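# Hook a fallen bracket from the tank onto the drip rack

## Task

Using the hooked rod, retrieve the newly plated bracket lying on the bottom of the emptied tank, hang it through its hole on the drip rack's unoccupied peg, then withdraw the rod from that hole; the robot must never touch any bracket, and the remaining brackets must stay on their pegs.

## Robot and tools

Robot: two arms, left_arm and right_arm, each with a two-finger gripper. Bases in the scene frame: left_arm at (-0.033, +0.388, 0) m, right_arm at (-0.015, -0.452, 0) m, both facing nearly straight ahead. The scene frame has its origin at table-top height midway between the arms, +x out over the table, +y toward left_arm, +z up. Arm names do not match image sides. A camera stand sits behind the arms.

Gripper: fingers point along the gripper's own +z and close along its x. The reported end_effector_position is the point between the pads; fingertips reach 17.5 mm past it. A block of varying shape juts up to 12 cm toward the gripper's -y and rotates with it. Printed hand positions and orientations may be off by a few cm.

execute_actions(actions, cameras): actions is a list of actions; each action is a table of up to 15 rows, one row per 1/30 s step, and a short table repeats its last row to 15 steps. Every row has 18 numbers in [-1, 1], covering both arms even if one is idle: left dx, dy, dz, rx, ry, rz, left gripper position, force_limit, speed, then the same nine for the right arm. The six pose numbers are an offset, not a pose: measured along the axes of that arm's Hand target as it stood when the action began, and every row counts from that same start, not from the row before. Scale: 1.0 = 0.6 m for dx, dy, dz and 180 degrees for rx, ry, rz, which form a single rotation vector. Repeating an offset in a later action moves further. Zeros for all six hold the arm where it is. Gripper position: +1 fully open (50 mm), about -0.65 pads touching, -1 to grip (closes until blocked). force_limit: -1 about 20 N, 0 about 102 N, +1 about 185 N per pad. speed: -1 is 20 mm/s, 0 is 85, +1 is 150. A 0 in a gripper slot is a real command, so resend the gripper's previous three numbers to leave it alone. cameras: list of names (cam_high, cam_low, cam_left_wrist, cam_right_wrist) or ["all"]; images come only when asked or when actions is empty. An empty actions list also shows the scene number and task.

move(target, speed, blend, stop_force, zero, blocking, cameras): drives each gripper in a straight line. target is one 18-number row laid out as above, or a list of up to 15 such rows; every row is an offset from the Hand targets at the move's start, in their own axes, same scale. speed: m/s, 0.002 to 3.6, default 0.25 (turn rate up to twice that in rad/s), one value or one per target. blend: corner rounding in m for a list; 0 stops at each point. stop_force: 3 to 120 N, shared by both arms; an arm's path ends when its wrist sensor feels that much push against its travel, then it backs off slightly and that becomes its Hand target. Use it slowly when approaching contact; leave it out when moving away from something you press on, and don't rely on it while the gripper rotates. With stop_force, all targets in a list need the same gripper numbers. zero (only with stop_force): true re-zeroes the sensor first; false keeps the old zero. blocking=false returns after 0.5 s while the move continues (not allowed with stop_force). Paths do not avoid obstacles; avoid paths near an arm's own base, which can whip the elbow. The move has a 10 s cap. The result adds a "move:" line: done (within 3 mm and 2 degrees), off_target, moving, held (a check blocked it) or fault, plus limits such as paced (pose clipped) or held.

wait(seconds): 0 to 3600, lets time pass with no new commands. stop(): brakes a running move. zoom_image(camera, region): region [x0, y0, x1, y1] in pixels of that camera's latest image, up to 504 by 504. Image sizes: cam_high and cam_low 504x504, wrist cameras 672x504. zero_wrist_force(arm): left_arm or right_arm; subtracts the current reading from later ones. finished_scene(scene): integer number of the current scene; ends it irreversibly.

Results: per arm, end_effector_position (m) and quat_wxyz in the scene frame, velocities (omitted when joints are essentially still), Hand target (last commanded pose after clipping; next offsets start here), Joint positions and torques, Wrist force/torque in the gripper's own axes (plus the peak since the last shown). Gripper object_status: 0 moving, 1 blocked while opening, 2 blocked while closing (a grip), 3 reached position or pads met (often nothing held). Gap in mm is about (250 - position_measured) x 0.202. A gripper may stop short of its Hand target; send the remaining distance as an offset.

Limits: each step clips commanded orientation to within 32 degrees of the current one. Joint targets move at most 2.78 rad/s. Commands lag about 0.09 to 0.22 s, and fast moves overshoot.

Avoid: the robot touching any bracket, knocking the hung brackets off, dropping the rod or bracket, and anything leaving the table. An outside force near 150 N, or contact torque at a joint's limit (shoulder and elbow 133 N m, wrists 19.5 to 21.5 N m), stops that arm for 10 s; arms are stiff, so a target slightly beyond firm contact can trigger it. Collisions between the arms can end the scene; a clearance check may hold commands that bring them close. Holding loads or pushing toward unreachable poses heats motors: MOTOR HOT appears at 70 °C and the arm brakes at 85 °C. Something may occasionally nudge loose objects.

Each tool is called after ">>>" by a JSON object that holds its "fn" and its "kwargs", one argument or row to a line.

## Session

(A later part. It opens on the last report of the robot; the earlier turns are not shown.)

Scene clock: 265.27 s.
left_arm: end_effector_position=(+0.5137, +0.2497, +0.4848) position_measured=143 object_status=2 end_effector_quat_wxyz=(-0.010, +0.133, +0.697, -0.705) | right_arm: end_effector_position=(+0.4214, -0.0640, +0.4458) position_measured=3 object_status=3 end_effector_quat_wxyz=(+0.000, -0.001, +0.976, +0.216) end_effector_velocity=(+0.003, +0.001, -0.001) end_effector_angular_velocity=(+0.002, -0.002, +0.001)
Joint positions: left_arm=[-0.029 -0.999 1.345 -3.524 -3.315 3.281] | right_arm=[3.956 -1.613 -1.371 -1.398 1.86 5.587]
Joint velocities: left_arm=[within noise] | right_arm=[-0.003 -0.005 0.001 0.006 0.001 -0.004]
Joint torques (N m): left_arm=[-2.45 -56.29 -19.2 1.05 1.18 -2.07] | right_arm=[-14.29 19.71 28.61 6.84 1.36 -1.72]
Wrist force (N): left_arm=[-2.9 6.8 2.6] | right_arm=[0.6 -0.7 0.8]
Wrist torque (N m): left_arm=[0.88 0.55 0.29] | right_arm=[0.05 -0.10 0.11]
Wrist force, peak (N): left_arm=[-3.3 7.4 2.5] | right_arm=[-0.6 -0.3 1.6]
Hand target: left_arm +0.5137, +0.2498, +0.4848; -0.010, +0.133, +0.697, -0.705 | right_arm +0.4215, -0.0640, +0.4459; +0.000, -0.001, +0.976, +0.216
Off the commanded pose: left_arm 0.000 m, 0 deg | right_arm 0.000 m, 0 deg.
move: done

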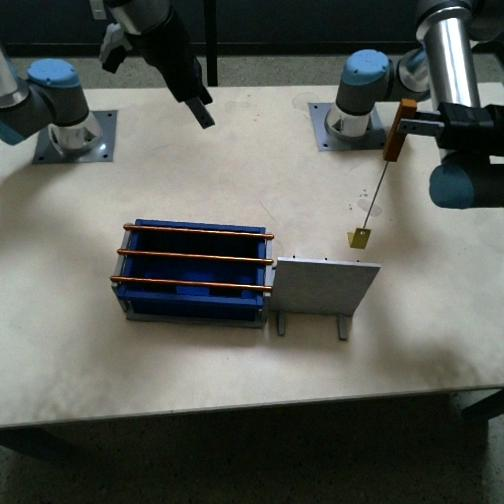

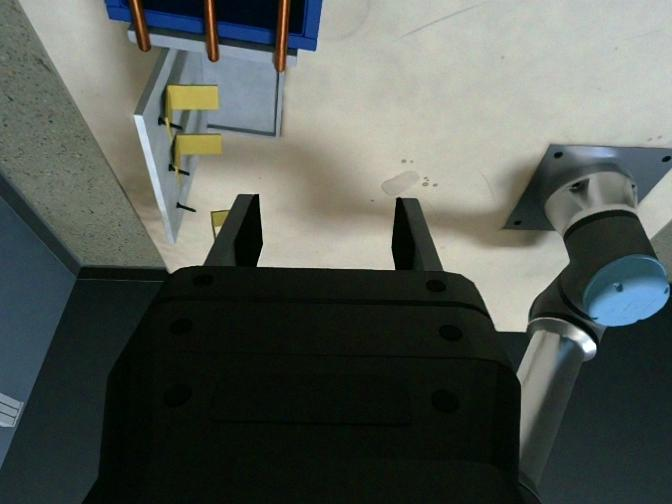

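>>> {"fn": "move", "kwargs": {
  "target": [-0.013,0.07,-0.0005,0,0,0,-1,-0.6,-0.6,0.06,0,0,0,0,0,1,1,1],
  "speed": 0.08,
  "cameras": ["cam_high","cam_right_wrist"]
}}

>>> {"fn": "zoom_image", "kwargs": {
  "camera": "cam_right_wrist",
  "region": [100, 80, 260, 270]
}}

>>> {"fn": "zoom_image", "kwargs": {
  "camera": "cam_high",
  "region": [320, 200, 400, 280]
}}

Scene clock: 272.33 s.
left_arm: end_effector_position=(+0.5285, +0.2472, +0.4448) position_measured=143 object_status=2 end_effector_quat_wxyz=(-0.010, +0.133, +0.697, -0.705) | right_arm: end_effector_position=(+0.3855, -0.0641, +0.4460) position_measured=3 object_status=3 end_effector_quat_wxyz=(+0.000, -0.001, +0.976, +0.216)
Joint positions: left_arm=[-0.033 -0.931 1.341 -3.589 -3.311 3.281] | right_arm=[4.012 -1.541 -1.448 -1.378 1.841 5.642]
Joint torques (N m): left_arm=[-1.13 -58.89 -29.27 2.82 0.6 -1.22] | right_arm=[-13.09 13.65 29.55 1.99 1.47 -1.52]
Wrist force (N): left_arm=[-3.1 6.8 2.7] | right_arm=[0.3 -0.6 0.8]
Wrist torque (N m): left_arm=[0.92 0.52 0.25] | right_arm=[0.07 -0.08 0.12]
Wrist force, peak (N): left_arm=[-3.2 8.6 2.3] | right_arm=[1.5 -0.4 0.5]
Hand target: left_arm +0.5285, +0.2473, +0.4448; -0.010, +0.133, +0.697, -0.705 | right_arm +0.3855, -0.0641, +0.4459; +0.000, -0.001, +0.976, +0.216
Off the commanded pose: left_arm 0.000 m, 0 deg | right_arm 0.000 m, 0 deg.
move: done

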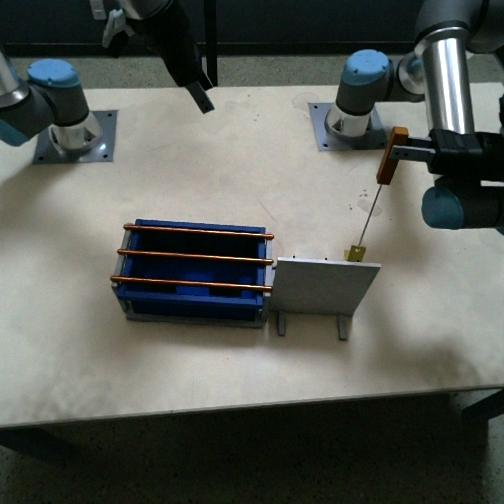

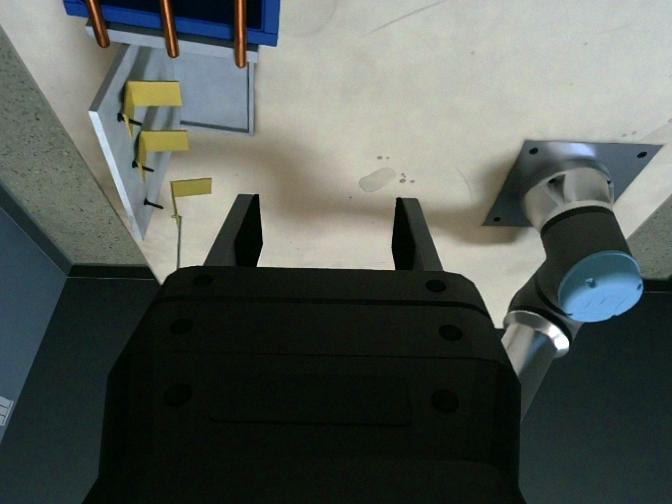

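Scaled by 2.653 from the camera's image (finer frame: 960x720).

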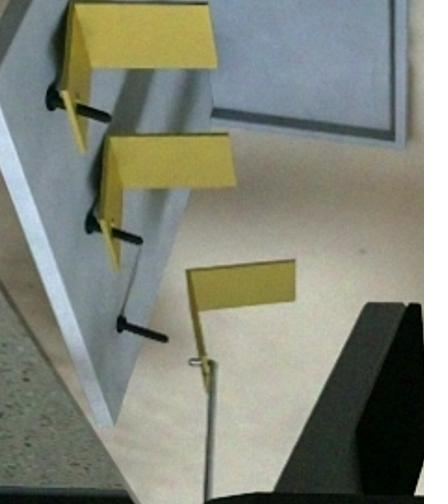

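Scaled by 6.300 from the camera's image (finer frame: 720x720).

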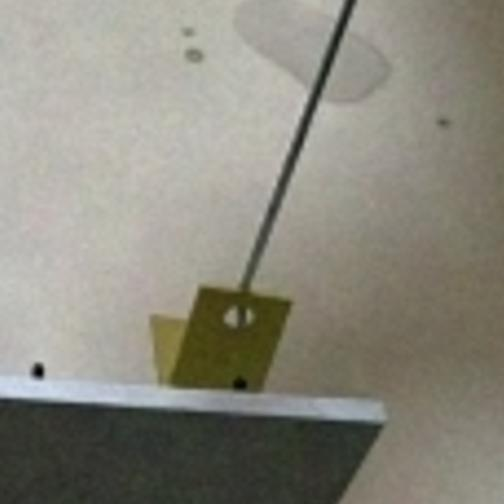

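>>> {"fn": "move", "kwargs": {
  "target": [-0.0115,0.0188,-0.0033,0,0,0,-1,-0.6,-0.6,0,0,0,0,0,0,1,1,1],
  "speed": 0.05,
  "cameras": ["cam_high","cam_right_wrist"]
}}

>>> {"fn": "zoom_image", "kwargs": {
  "camera": "cam_right_wrist",
  "region": [120, 160, 220, 260]
}}

>>> {"fn": "zoom_image", "kwargs": {
  "camera": "cam_high",
  "region": [320, 200, 400, 280]
}}

Scene clock: 277.37 s.
left_arm: end_effector_position=(+0.5375, +0.2475, +0.4349) position_measured=143 object_status=2 end_effector_quat_wxyz=(-0.010, +0.133, +0.697, -0.705) | right_arm: end_effector_position=(+0.3855, -0.0641, +0.4459) position_measured=3 object_status=3 end_effector_quat_wxyz=(+0.000, -0.001, +0.976, +0.216)
Joint positions: left_arm=[-0.032 -0.901 1.317 -3.594 -3.312 3.281] | right_arm=[4.011 -1.541 -1.448 -1.378 1.842 5.642]
Joint torques (N m): left_arm=[5.77 -60.11 -12.83 -0.67 -1.52 -2.07] | right_arm=[-12.66 13.11 19.31 0.58 1.36 1.9]
Wrist force (N): left_arm=[-2.9 6.9 2.4] | right_arm=[0.4 -0.6 0.9]
Wrist torque (N m): left_arm=[0.95 0.51 0.24] | right_arm=[0.05 -0.08 0.11]
Wrist force, peak (N): left_arm=[-3.3 7.8 2.3] | right_arm=[0.6 -0.6 0.9]
Hand target: left_arm +0.5375, +0.2475, +0.4349; -0.010, +0.133, +0.697, -0.705 | right_arm +0.3855, -0.0641, +0.4459; +0.000, -0.001, +0.976, +0.216
Off the commanded pose: left_arm 0.000 m, 0 deg | right_arm 0.000 m, 0 deg.
move: done

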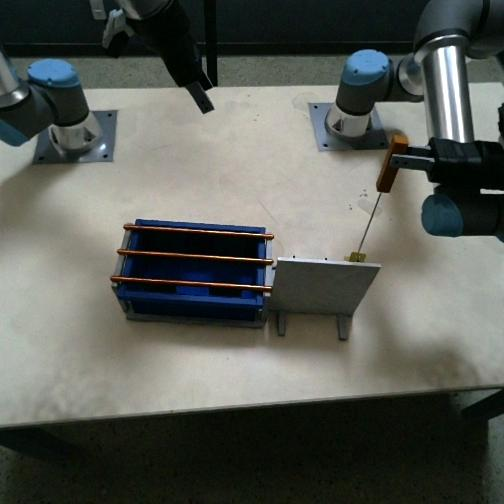

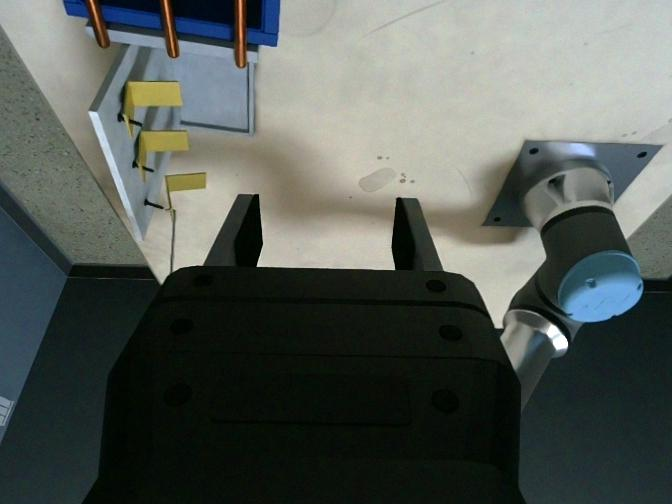

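Scaled by 5.040 from the camera's image (finer frame: 960x720).

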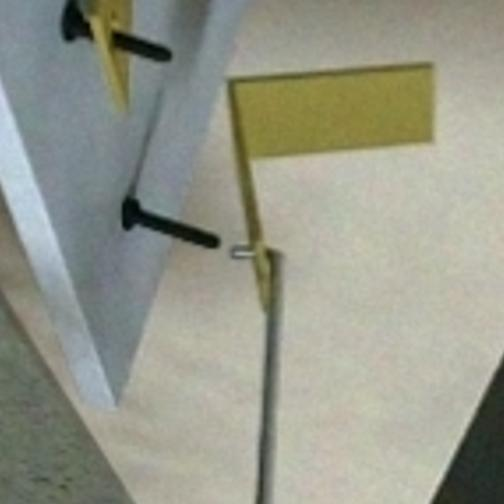

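Scaled by 6.300 from the camera's image (finer frame: 720x720).

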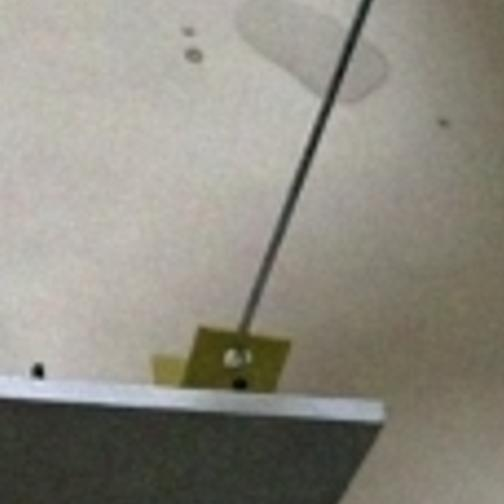

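>>> {"fn": "move", "kwargs": {
  "target": [-0.0064,0.0096,-0.0033,0,0,0,-1,-0.6,-0.6,0,0,0,0,0,0,1,1,1],
  "speed": 0.05,
  "cameras": ["cam_high","cam_right_wrist"]
}}

>>> {"fn": "zoom_image", "kwargs": {
  "camera": "cam_right_wrist",
  "region": [120, 160, 220, 260]
}}

>>> {"fn": "zoom_image", "kwargs": {
  "camera": "cam_high",
  "region": [330, 230, 380, 280]
}}

Scene clock: 283.83 s.
left_arm: end_effector_position=(+0.5425, +0.2486, +0.4299) position_measured=143 object_status=2 end_effector_quat_wxyz=(-0.010, +0.133, +0.697, -0.705) | right_arm: end_effector_position=(+0.3855, -0.0641, +0.4459) position_measured=3 object_status=3 end_effector_quat_wxyz=(+0.000, -0.001, +0.976, +0.216)
Joint positions: left_arm=[-0.03 -0.884 1.303 -3.596 -3.314 3.281] | right_arm=[4.011 -1.541 -1.448 -1.378 1.842 5.642]
Joint torques (N m): left_arm=[-2.48 -59.06 -12.17 -0.98 -0.12 -2.04] | right_arm=[-12.9 15.38 27.92 0.76 1.51 -0.73]
Wrist force (N): left_arm=[-2.6 7.0 1.8] | right_arm=[0.4 -0.4 1.0]
Wrist torque (N m): left_arm=[0.75 0.51 0.16] | right_arm=[0.10 -0.10 0.11]
Wrist force, peak (N): left_arm=[-3.0 8.2 1.9] | right_arm=[0.4 -0.6 1.1]
Hand target: left_arm +0.5425, +0.2485, +0.4299; -0.010, +0.133, +0.697, -0.705 | right_arm +0.3855, -0.0641, +0.4459; +0.000, -0.001, +0.976, +0.216
Off the commanded pose: left_arm 0.000 m, 0 deg | right_arm 0.000 m, 0 deg.
move: done

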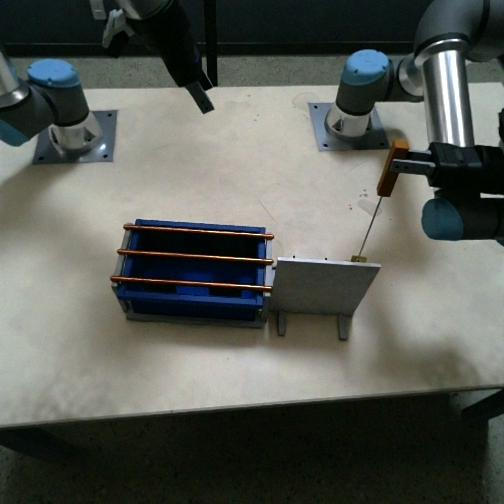

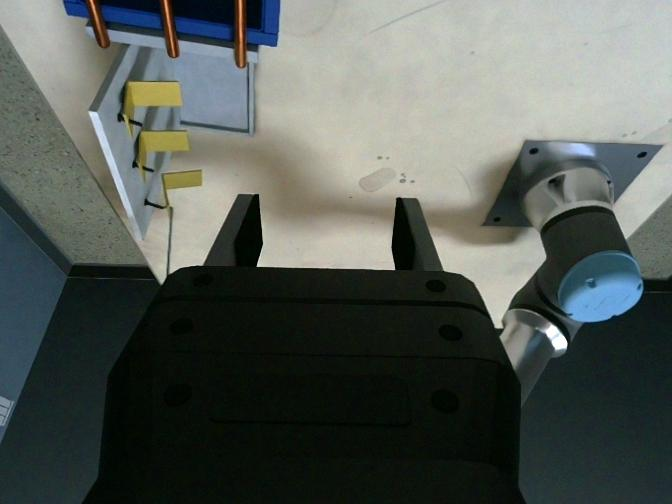

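Scaled by 5.040 from the camera's image (finer frame: 960x720).

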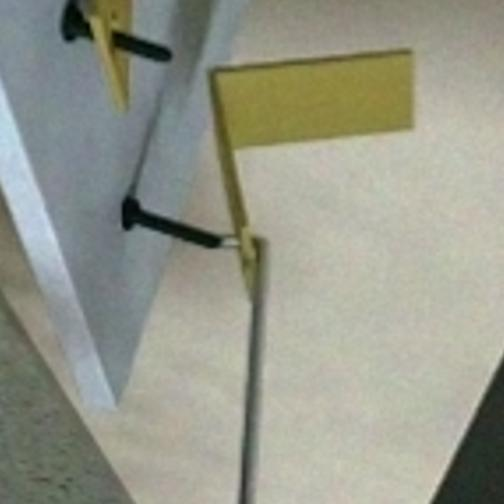

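Scaled by 10.080 from the camera's image (finer frame: 720x720).

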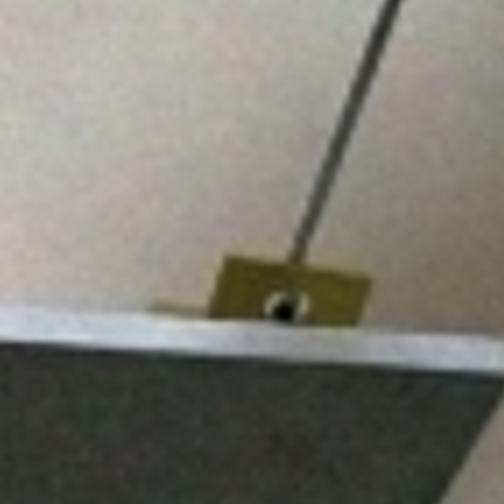

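>>> {"fn": "move", "kwargs": {
  "target": [
    [0.0003,-0.0093,0,0,0,0,-1,-0.6,-0.6,0,0,0,0,0,0,1,1,1]
  ],
  "speed": 0.03,
  "cameras": ["cam_high","cam_right_wrist"]
}}

>>> {"fn": "zoom_image", "kwargs": {
  "camera": "cam_right_wrist",
  "region": [130, 180, 190, 240]
}}

>>> {"fn": "zoom_image", "kwargs": {
  "camera": "cam_high",
  "region": [330, 230, 380, 280]
}}

Scene clock: 290.27 s.
left_arm: end_effector_position=(+0.5414, +0.2487, +0.4355) position_measured=143 object_status=2 end_effector_quat_wxyz=(-0.010, +0.133, +0.697, -0.705) | right_arm: end_effector_position=(+0.3855, -0.0641, +0.4459) position_measured=3 object_status=3 end_effector_quat_wxyz=(+0.000, -0.001, +0.976, +0.216)
Joint positions: left_arm=[-0.03 -0.892 1.301 -3.586 -3.314 3.281] | right_arm=[4.011 -1.541 -1.448 -1.378 1.842 5.642]
Joint torques (N m): left_arm=[6.29 -41.76 -20.8 -1.35 -1.86 1.89] | right_arm=[-14.1 14.79 28.41 1.07 1.38 -1.83]
Wrist force (N): left_arm=[-2.9 7.0 2.3] | right_arm=[0.3 -0.6 0.8]
Wrist torque (N m): left_arm=[0.94 0.50 0.23] | right_arm=[0.07 -0.08 0.11]
Wrist force, peak (N): left_arm=[-2.2 9.0 1.6] | right_arm=[0.4 -0.6 1.2]
Hand target: left_arm +0.5414, +0.2487, +0.4354; -0.010, +0.133, +0.697, -0.705 | right_arm +0.3855, -0.0641, +0.4459; +0.000, -0.001, +0.976, +0.216
Off the commanded pose: left_arm 0.000 m, 0 deg | right_arm 0.000 m, 0 deg.
move: done

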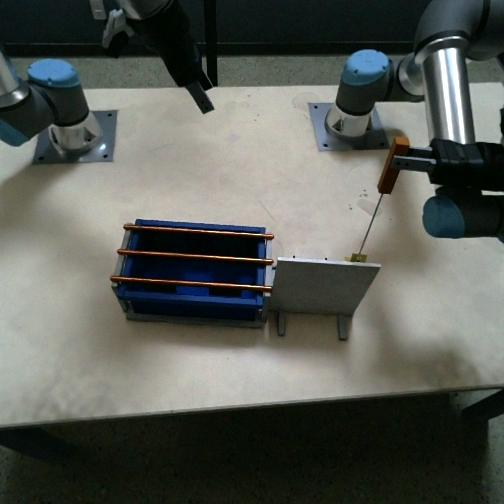

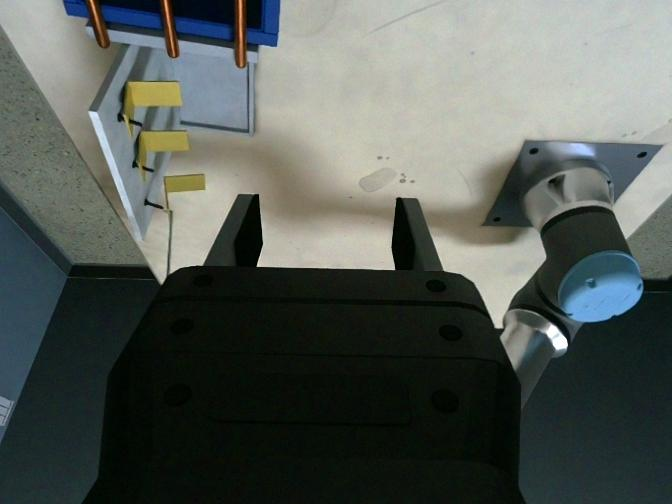

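Scaled by 8.400 from the camera's image (finer frame: 960x720).

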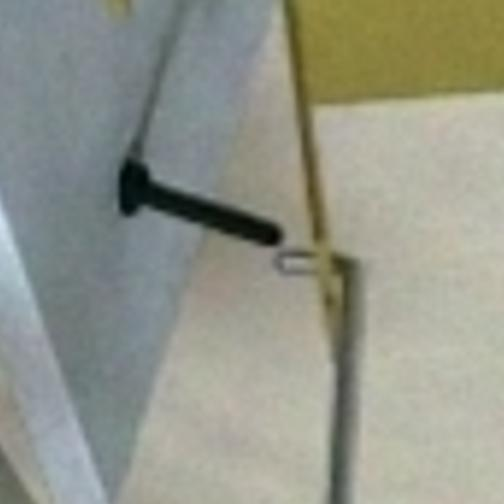

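Scaled by 10.080 from the camera's image (finer frame: 720x720).

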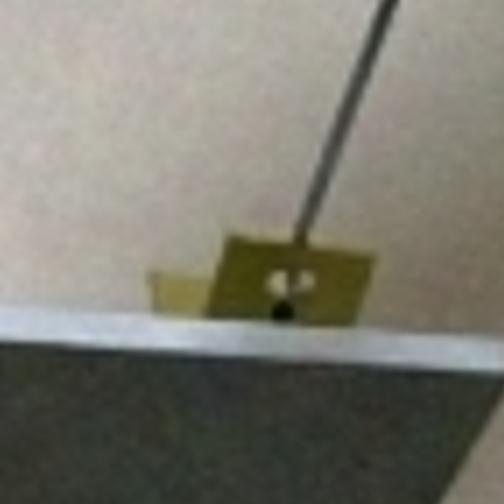

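>>> {"fn": "move", "kwargs": {
  "target": [
    [-0.0142,0.0059,-0.0005,0,0,0,-1,-0.6,-0.6,0,0,0,0,0,0,1,1,1]
  ],
  "speed": 0.02,
  "stop_force": 5,
  "cameras": ["cam_high","cam_right_wrist"]
}}

>>> {"fn": "zoom_image", "kwargs": {
  "camera": "cam_right_wrist",
  "region": [130, 180, 190, 240]
}}

>>> {"fn": "zoom_image", "kwargs": {
  "camera": "cam_high",
  "region": [330, 230, 380, 280]
}}

Scene clock: 294.73 s.
left_arm: end_effector_position=(+0.5503, +0.2472, +0.4334) position_measured=143 object_status=2 end_effector_quat_wxyz=(-0.010, +0.133, +0.697, -0.705) | right_arm: end_effector_position=(+0.3855, -0.0641, +0.4459) position_measured=3 object_status=3 end_effector_quat_wxyz=(+0.000, -0.001, +0.976, +0.216)
Joint positions: left_arm=[-0.032 -0.871 1.269 -3.576 -3.312 3.281] | right_arm=[4.011 -1.541 -1.448 -1.378 1.842 5.642]
Joint torques (N m): left_arm=[0.92 -61.41 -12.93 -0.96 -1.45 -1.22] | right_arm=[-12.99 15.62 28.75 0.93 1.36 -1.56]
Wrist force (N): left_arm=[-2.4 6.7 0.6] | right_arm=[0.4 -0.4 0.8]
Wrist torque (N m): left_arm=[0.37 0.53 0.10] | right_arm=[0.10 -0.10 0.11]
Wrist force, peak (N): left_arm=[-2.8 7.9 0.2] | right_arm=[0.3 -0.5 1.1]
Hand target: left_arm +0.5503, +0.2472, +0.4334; -0.010, +0.133, +0.697, -0.705 | right_arm +0.3855, -0.0641, +0.4459; +0.000, -0.001, +0.976, +0.216
Off the commanded pose: left_arm 0.000 m, 0 deg | right_arm 0.000 m, 0 deg.
move: done

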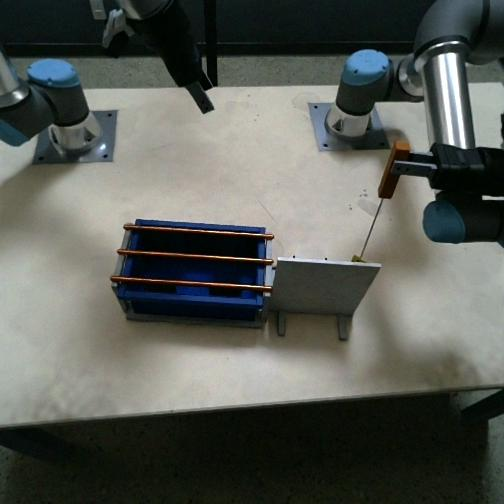

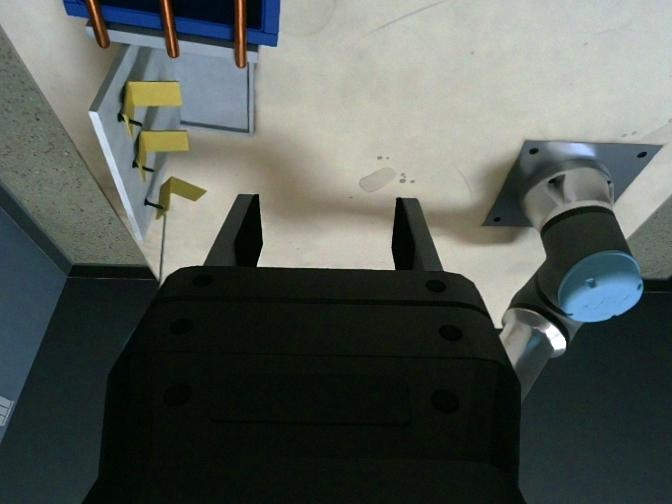

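Scaled by 8.400 from the camera's image (finer frame: 960x720).

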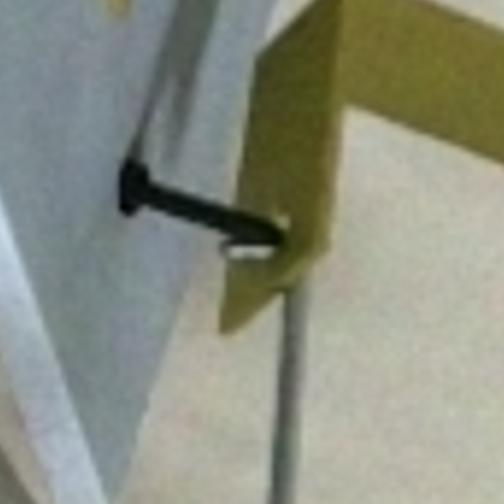

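Scaled by 10.080 from the camera's image (finer frame: 720x720).

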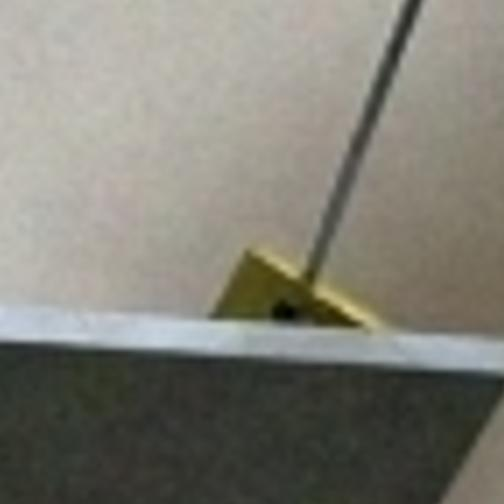

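>>> {"fn": "move", "kwargs": {
  "target": [
    [0.0145,-0.008,0.0005,0,0,0,-1,-0.6,-0.6,0,0,0,0,0,0,1,1,1]
  ],
  "speed": 0.03,
  "cameras": ["cam_high","cam_right_wrist"]
}}

>>> {"fn": "zoom_image", "kwargs": {
  "camera": "cam_right_wrist",
  "region": [130, 160, 210, 240]
}}

>>> {"fn": "zoom_image", "kwargs": {
  "camera": "cam_high",
  "region": [330, 230, 380, 280]
}}

Scene clock: 297.93 s.
left_arm: end_effector_position=(+0.5409, +0.2488, +0.4366) position_measured=143 object_status=2 end_effector_quat_wxyz=(-0.010, +0.133, +0.697, -0.705) | right_arm: end_effector_position=(+0.3855, -0.0641, +0.4459) position_measured=3 object_status=3 end_effector_quat_wxyz=(+0.000, -0.001, +0.976, +0.216)
Joint positions: left_arm=[-0.03 -0.894 1.301 -3.584 -3.314 3.281] | right_arm=[4.011 -1.541 -1.448 -1.378 1.842 5.642]
Joint torques (N m): left_arm=[2.31 -43.06 -32.91 2.71 -0.52 1.99] | right_arm=[-13.33 16.85 27.93 1.07 1.4 -1.76]
Wrist force (N): left_arm=[-3.2 6.9 2.4] | right_arm=[0.1 -0.5 1.0]
Wrist torque (N m): left_arm=[0.91 0.55 0.23] | right_arm=[0.08 -0.06 0.11]
Wrist force, peak (N): left_arm=[-3.7 8.2 -0.1] | right_arm=[0.5 -0.3 1.2]
Hand target: left_arm +0.5410, +0.2488, +0.4366; -0.010, +0.133, +0.697, -0.705 | right_arm +0.3855, -0.0641, +0.4459; +0.000, -0.001, +0.976, +0.216
Off the commanded pose: left_arm 0.000 m, 0 deg | right_arm 0.000 m, 0 deg.
move: done

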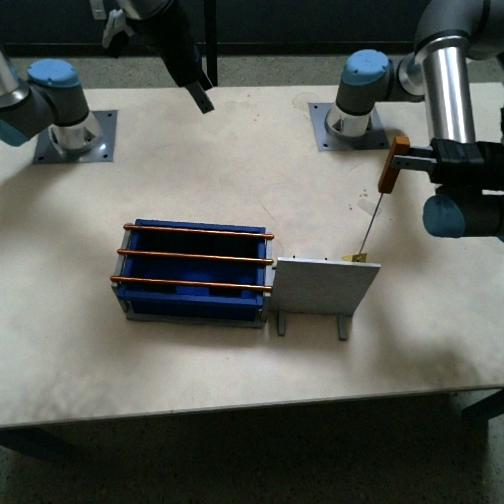

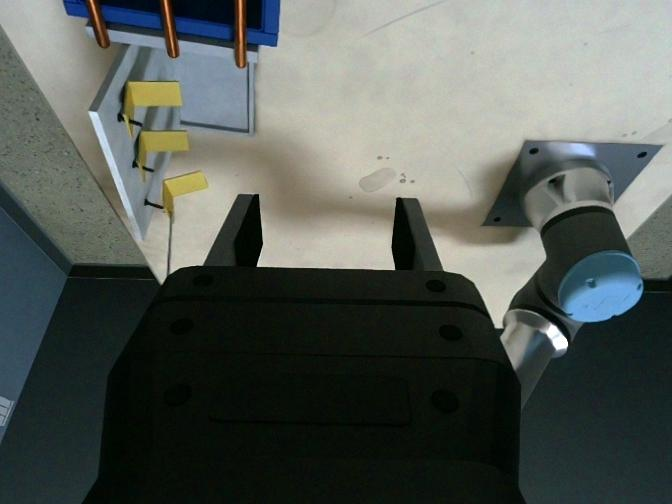

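Scaled by 6.300 from the camera's image (finer frame: 960x720).

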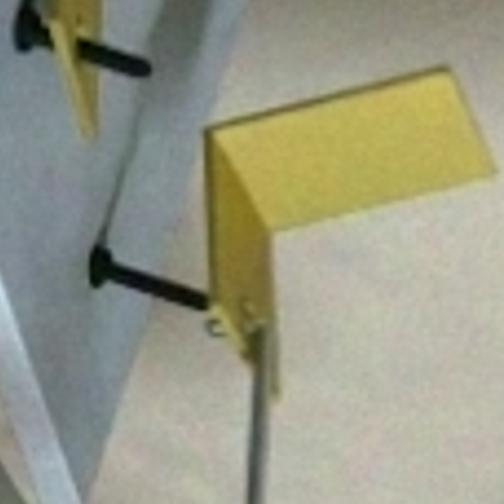

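Scaled by 10.080 from the camera's image (finer frame: 720x720).

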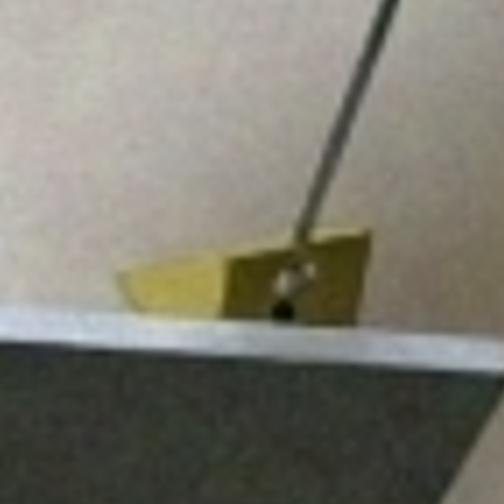

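>>> {"fn": "move", "kwargs": {
  "target": [
    [0,0,0.0058,0,0,0,-1,-0.6,-0.6,0,0,0,0,0,0,1,1,1],
    [-0.0145,0.0045,0.0053,0,0,0,-1,-0.6,-0.6,0,0,0,0,0,0,1,1,1]
  ],
  "speed": 0.02,
  "stop_force": 5,
  "cameras": ["cam_high","cam_right_wrist"]
}}

>>> {"fn": "zoom_image", "kwargs": {
  "camera": "cam_right_wrist",
  "region": [130, 160, 210, 240]
}}

>>> {"fn": "zoom_image", "kwargs": {
  "camera": "cam_high",
  "region": [330, 230, 380, 280]
}}

Scene clock: 302.90 s.
left_arm: end_effector_position=(+0.5492, +0.2438, +0.4354) position_measured=143 object_status=2 end_effector_quat_wxyz=(-0.010, +0.133, +0.697, -0.705) | right_arm: end_effector_position=(+0.3855, -0.0641, +0.4459) position_measured=3 object_status=3 end_effector_quat_wxyz=(+0.000, -0.001, +0.976, +0.216)
Joint positions: left_arm=[-0.037 -0.876 1.273 -3.576 -3.307 3.28] | right_arm=[4.011 -1.541 -1.448 -1.378 1.842 5.642]
Joint torques (N m): left_arm=[4.36 -60.47 -13.27 -1.22 -1.46 -0.86] | right_arm=[-13.45 17.64 27.37 1.31 1.29 -1.51]
Wrist force (N): left_arm=[-2.9 7.0 4.1] | right_arm=[0.3 -0.3 0.8]
Wrist torque (N m): left_arm=[1.38 0.54 0.17] | right_arm=[0.11 -0.08 0.11]
Wrist force, peak (N): left_arm=[-2.9 7.0 4.1] | right_arm=[0.4 -0.6 1.1]
Hand target: left_arm +0.5492, +0.2438, +0.4354; -0.010, +0.133, +0.697, -0.705 | right_arm +0.3855, -0.0641, +0.4459; +0.000, -0.001, +0.976, +0.216
Off the commanded pose: left_arm 0.000 m, 0 deg | right_arm 0.000 m, 0 deg.
move: done

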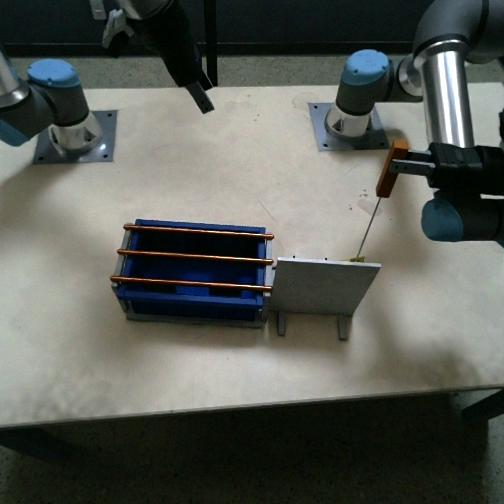

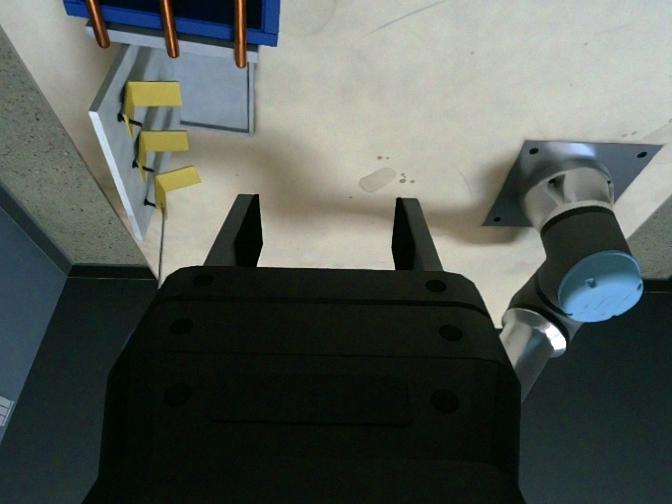

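Scaled by 6.300 from the camera's image (finer frame: 960x720).

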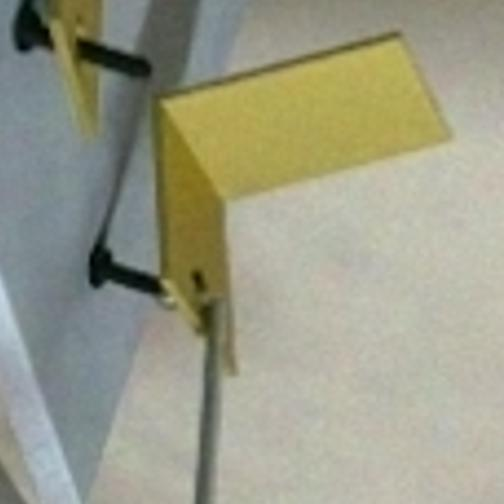

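Scaled by 10.080 from the camera's image (finer frame: 720x720).

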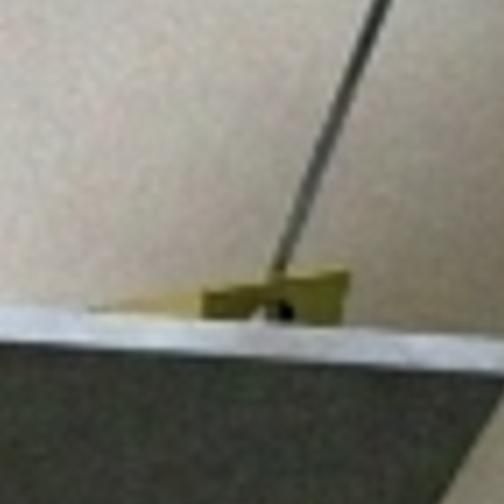

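>>> {"fn": "move", "kwargs": {
  "target": [
    [0,0,-0.0033,0,0,0,-1,-0.6,-0.6,0,0,0,0,0,0,1,1,1],
    [-0.0082,0.0035,-0.0035,0,0,0,-1,-0.6,-0.6,0,0,0,0,0,0,1,1,1]
  ],
  "speed": 0.02,
  "stop_force": 6,
  "cameras": ["cam_high","cam_right_wrist"]
}}

>>> {"fn": "zoom_image", "kwargs": {
  "camera": "cam_right_wrist",
  "region": [130, 160, 210, 240]
}}

>>> {"fn": "zoom_image", "kwargs": {
  "camera": "cam_high",
  "region": [330, 230, 380, 280]
}}

Scene clock: 306.57 s.
left_arm: end_effector_position=(+0.5548, +0.2449, +0.4342) position_measured=143 object_status=2 end_effector_quat_wxyz=(-0.010, +0.133, +0.697, -0.705) | right_arm: end_effector_position=(+0.3855, -0.0641, +0.4459) position_measured=3 object_status=3 end_effector_quat_wxyz=(+0.000, -0.001, +0.976, +0.216)
Joint positions: left_arm=[-0.035 -0.862 1.251 -3.568 -3.309 3.28] | right_arm=[4.011 -1.541 -1.448 -1.378 1.842 5.642]
Joint torques (N m): left_arm=[-5.05 -61.65 -13.77 -1.09 -1.6 -2.08] | right_arm=[-11.8 18.26 28.22 1.15 1.54 -1.25]
Wrist force (N): left_arm=[-3.3 7.4 4.4] | right_arm=[0.5 -0.4 0.9]
Wrist torque (N m): left_arm=[1.41 0.55 0.37] | right_arm=[0.09 -0.12 0.11]
Wrist force, peak (N): left_arm=[-3.4 8.2 4.3] | right_arm=[0.5 -0.4 1.1]
Hand target: left_arm +0.5548, +0.2449, +0.4342; -0.010, +0.133, +0.697, -0.705 | right_arm +0.3855, -0.0641, +0.4459; +0.000, -0.001, +0.976, +0.216
Off the commanded pose: left_arm 0.000 m, 0 deg | right_arm 0.000 m, 0 deg.
move: done

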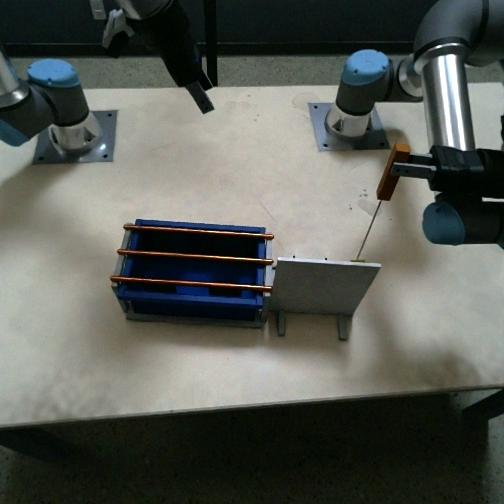

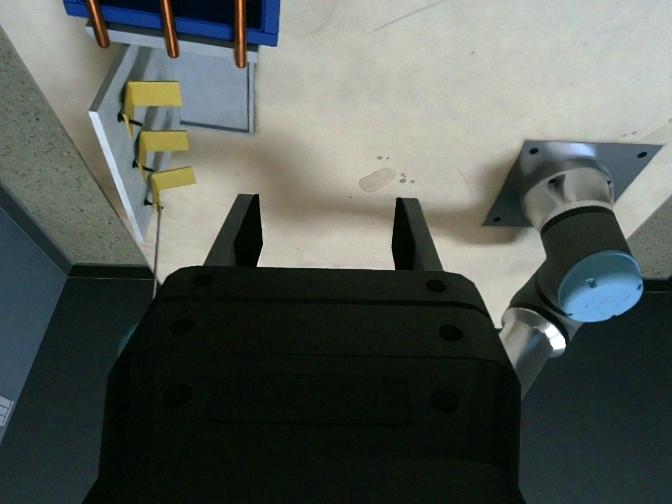

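Scaled by 6.300 from the camera's image (finer frame: 960x720).

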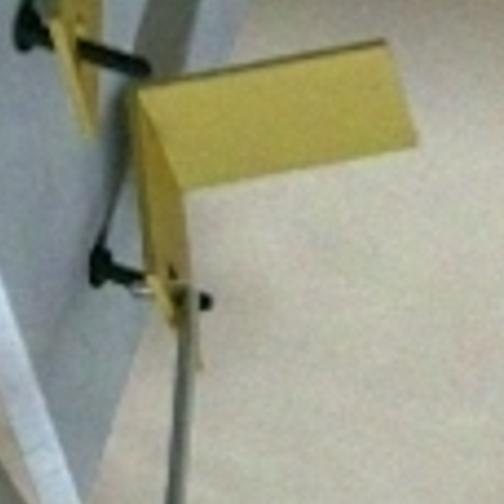

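Scaled by 10.080 from the camera's image (finer frame: 720x720).

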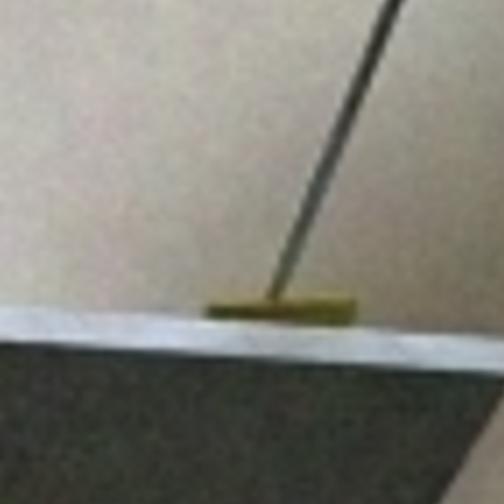

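>>> {"fn": "move", "kwargs": {
  "target": [
    [-0.0082,0.0053,0,0,0,0,-1,-0.6,-0.6,0,0,0,0,0,0,1,1,1],
    [-0.0075,0.0095,0.0017,0,0,0,-1,-0.6,-0.6,0,0,0,0,0,0,1,1,1]
  ],
  "speed": 0.02,
  "stop_force": 5,
  "cameras": ["cam_right_wrist"]
}}

>>> {"fn": "zoom_image", "kwargs": {
  "camera": "cam_right_wrist",
  "region": [130, 160, 210, 240]
}}

Scene clock: 310.97 s.
left_arm: end_effector_position=(+0.5599, +0.2428, +0.4294) position_measured=143 object_status=2 end_effector_quat_wxyz=(-0.010, +0.133, +0.697, -0.705) | right_arm: end_effector_position=(+0.3855, -0.0641, +0.4459) position_measured=3 object_status=3 end_effector_quat_wxyz=(+0.000, -0.001, +0.976, +0.216)
Joint positions: left_arm=[-0.038 -0.846 1.237 -3.57 -3.306 3.28] | right_arm=[4.011 -1.541 -1.448 -1.378 1.842 5.642]
Joint torques (N m): left_arm=[4.49 -59.29 -33.52 2.7 -1.77 -0.85] | right_arm=[-12.11 18.94 28.69 1.61 1.34 -1.45]
Wrist force (N): left_arm=[-3.0 6.9 3.0] | right_arm=[0.5 -0.6 1.0]
Wrist torque (N m): left_arm=[1.00 0.53 0.34] | right_arm=[0.06 -0.10 0.11]
Wrist force, peak (N): left_arm=[-3.1 8.2 4.3] | right_arm=[0.3 -0.6 1.2]
Hand target: left_arm +0.5599, +0.2428, +0.4294; -0.010, +0.133, +0.697, -0.705 | right_arm +0.3855, -0.0641, +0.4459; +0.000, -0.001, +0.976, +0.216
Off the commanded pose: left_arm 0.000 m, 0 deg | right_arm 0.000 m, 0 deg.
move: done

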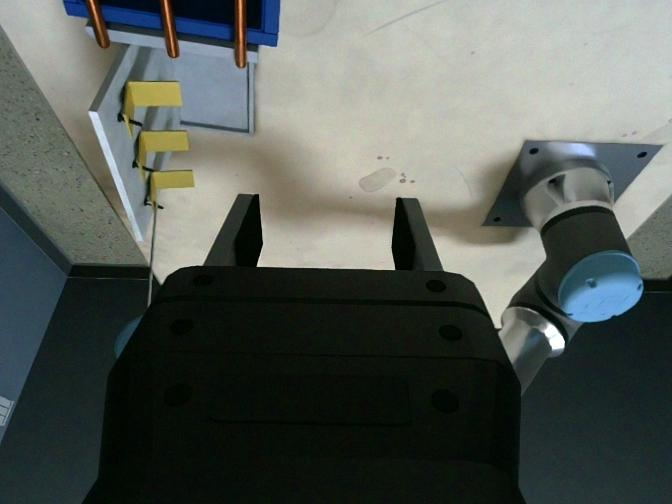

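Scaled by 6.300 from the camera's image (finer frame: 960x720).

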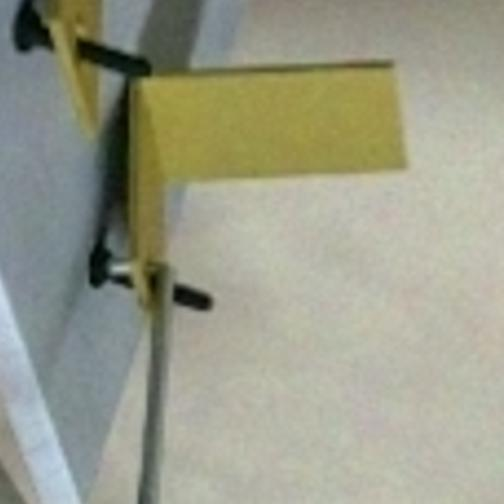

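>>> {"fn": "move", "kwargs": {
  "target": [
    [0,0.0025,0.0015,0,0,0,-1,-0.6,-0.6,0,0,0,0,0,0,1,1,1],
    [0.0115,0.0005,0.0035,0,0,0,-1,-0.6,-0.6,0,0,0,0,0,0,1,1,1]
  ],
  "speed": 0.02,
  "cameras": ["cam_right_wrist"]
}}

>>> {"fn": "zoom_image", "kwargs": {
  "camera": "cam_right_wrist",
  "region": [130, 160, 210, 240]
}}

Scene clock: 314.10 s.
left_arm: end_effector_position=(+0.5528, +0.2421, +0.4279) position_measured=143 object_status=2 end_effector_quat_wxyz=(-0.010, +0.133, +0.697, -0.705) | right_arm: end_effector_position=(+0.3855, -0.0641, +0.4459) position_measured=3 object_status=3 end_effector_quat_wxyz=(+0.000, -0.001, +0.976, +0.216)
Joint positions: left_arm=[-0.039 -0.861 1.268 -3.586 -3.304 3.279] | right_arm=[4.011 -1.541 -1.448 -1.378 1.842 5.642]
Joint torques (N m): left_arm=[-6.75 -42.14 -33 2.99 0.03 1.97] | right_arm=[-11.74 17.84 27.19 1.53 1.43 -1.2]
Wrist force (N): left_arm=[-3.3 5.8 1.7] | right_arm=[0.3 -0.5 0.9]
Wrist torque (N m): left_arm=[0.58 0.53 0.39] | right_arm=[0.07 -0.09 0.11]
Wrist force, peak (N): left_arm=[-3.2 7.3 3.0] | right_arm=[0.3 -0.8 1.1]
Hand target: left_arm +0.5528, +0.2421, +0.4279; -0.010, +0.133, +0.697, -0.705 | right_arm +0.3855, -0.0641, +0.4459; +0.000, -0.001, +0.976, +0.216
Off the commanded pose: left_arm 0.000 m, 0 deg | right_arm 0.000 m, 0 deg.
move: done

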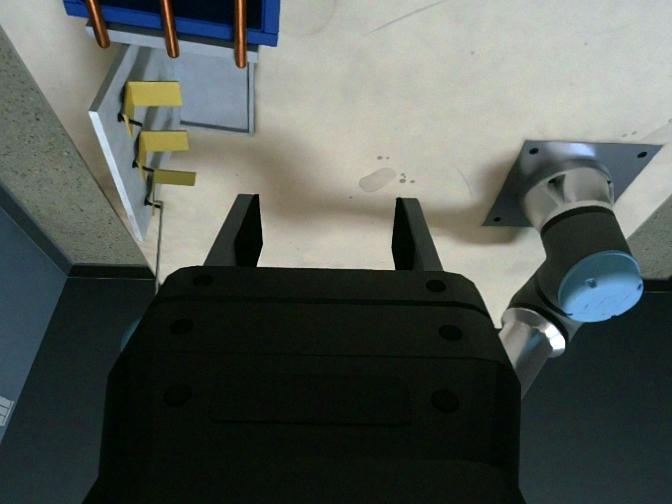

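Scaled by 6.300 from the camera's image (finer frame: 960x720).

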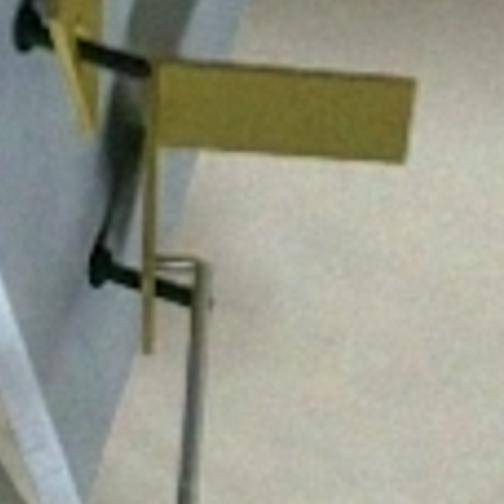

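>>> {"fn": "move", "kwargs": {
  "target": [
    [0.0165,-0.0029,0.0005,0,0,0,-1,-0.6,-0.6,0,0,0,0,0,0,1,1,1]
  ],
  "speed": 0.02,
  "cameras": ["cam_right_wrist","cam_high"]
}}

>>> {"fn": "zoom_image", "kwargs": {
  "camera": "cam_right_wrist",
  "region": [130, 160, 210, 240]
}}

Scene clock: 316.17 s.
left_arm: end_effector_position=(+0.5428, +0.2439, +0.4279) position_measured=143 object_status=2 end_effector_quat_wxyz=(-0.010, +0.133, +0.697, -0.705) | right_arm: end_effector_position=(+0.3855, -0.0641, +0.4459) position_measured=3 object_status=3 end_effector_quat_wxyz=(+0.000, -0.001, +0.976, +0.216)
Joint positions: left_arm=[-0.037 -0.883 1.306 -3.602 -3.307 3.28] | right_arm=[4.011 -1.541 -1.448 -1.378 1.842 5.642]
Joint torques (N m): left_arm=[2.76 -41.1 -31.87 2.63 -0.84 1.89] | right_arm=[-13.19 18.15 28.05 1.61 1.47 -1.32]
Wrist force (N): left_arm=[-2.7 6.4 2.4] | right_arm=[0.4 -0.5 0.7]
Wrist torque (N m): left_arm=[0.88 0.47 0.37] | right_arm=[0.08 -0.10 0.12]
Wrist force, peak (N): left_arm=[-3.7 6.9 0.8] | right_arm=[0.4 -0.5 1.1]
Hand target: left_arm +0.5429, +0.2438, +0.4279; -0.010, +0.133, +0.697, -0.705 | right_arm +0.3855, -0.0641, +0.4459; +0.000, -0.001, +0.976, +0.216
Off the commanded pose: left_arm 0.000 m, 0 deg | right_arm 0.000 m, 0 deg.
move: done
Images, in order (width x height): cam_high 504x504, cam_right_wrist 672x504.

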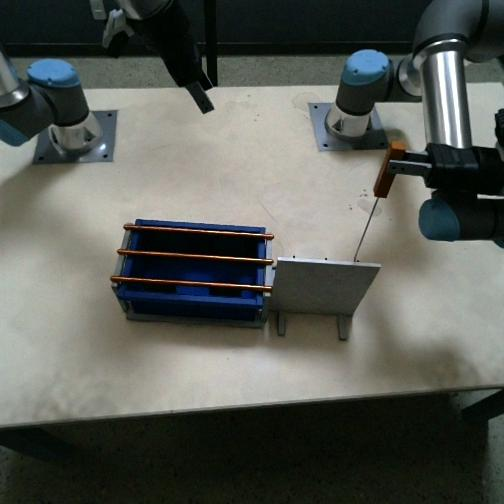

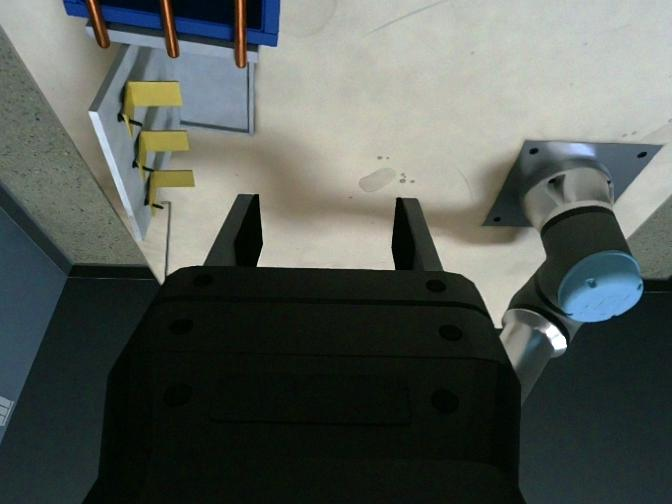

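Scaled by 6.300 from the camera's image (finer frame: 960x720).

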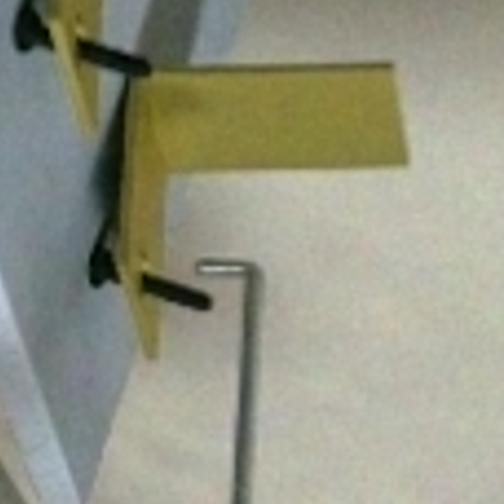

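>>> {"fn": "move", "kwargs": {
  "target": [
    [0.03,-0.06,0,0,0,0,-1,-0.6,-0.6,0,0,0,0,0,0,1,1,1],
    [0.08,-0.1,0.005,0,0,0,-1,-0.6,-0.6,0,0,0,0,0,0,1,1,1]
  ],
  "speed": 0.1,
  "cameras": ["cam_right_wrist"]
}}

>>> {"fn": "finished_scene", "kwargs": {
  "scene": 1
}}

Scene clock: 319.10 s.
left_arm: end_effector_position=(+0.4858, +0.2523, +0.4785) position_measured=143 object_status=2 end_effector_quat_wxyz=(-0.010, +0.133, +0.697, -0.705) | right_arm: end_effector_position=(+0.3855, -0.0641, +0.4459) position_measured=3 object_status=3 end_effector_quat_wxyz=(+0.000, -0.001, +0.976, +0.216)
Joint positions: left_arm=[-0.026 -1.055 1.452 -3.573 -3.318 3.282] | right_arm=[4.011 -1.541 -1.448 -1.378 1.842 5.642]
Joint torques (N m): left_arm=[-3.96 -46.68 -29.08 1.14 2.02 -0.24] | right_arm=[-13.35 20.47 26.75 1.83 1.5 -0.97]
Wrist force (N): left_arm=[-2.8 6.8 2.6] | right_arm=[0.6 -0.6 0.7]
Wrist torque (N m): left_arm=[0.98 0.47 0.36] | right_arm=[0.07 -0.12 0.11]
Wrist force, peak (N): left_arm=[-4.7 8.5 2.5] | right_arm=[0.3 -0.6 1.1]
Hand target: left_arm +0.4858, +0.2523, +0.4786; -0.010, +0.133, +0.697, -0.705 | right_arm +0.3855, -0.0641, +0.4459; +0.000, -0.001, +0.976, +0.216
Off the commanded pose: left_arm 0.000 m, 0 deg | right_arm 0.000 m, 0 deg.
move: done

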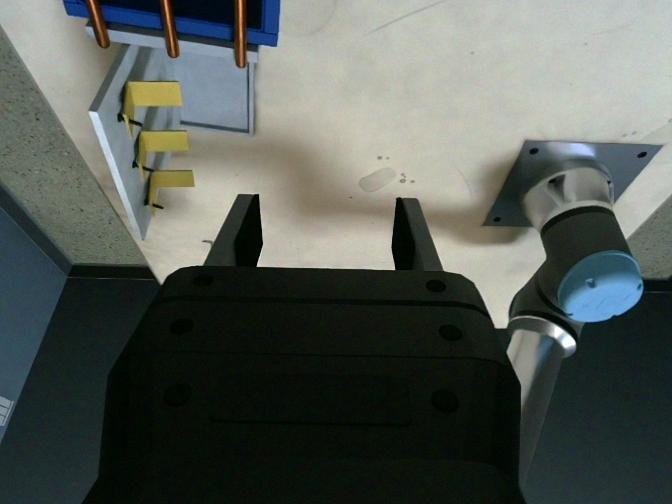

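The scene is finished: the task was done.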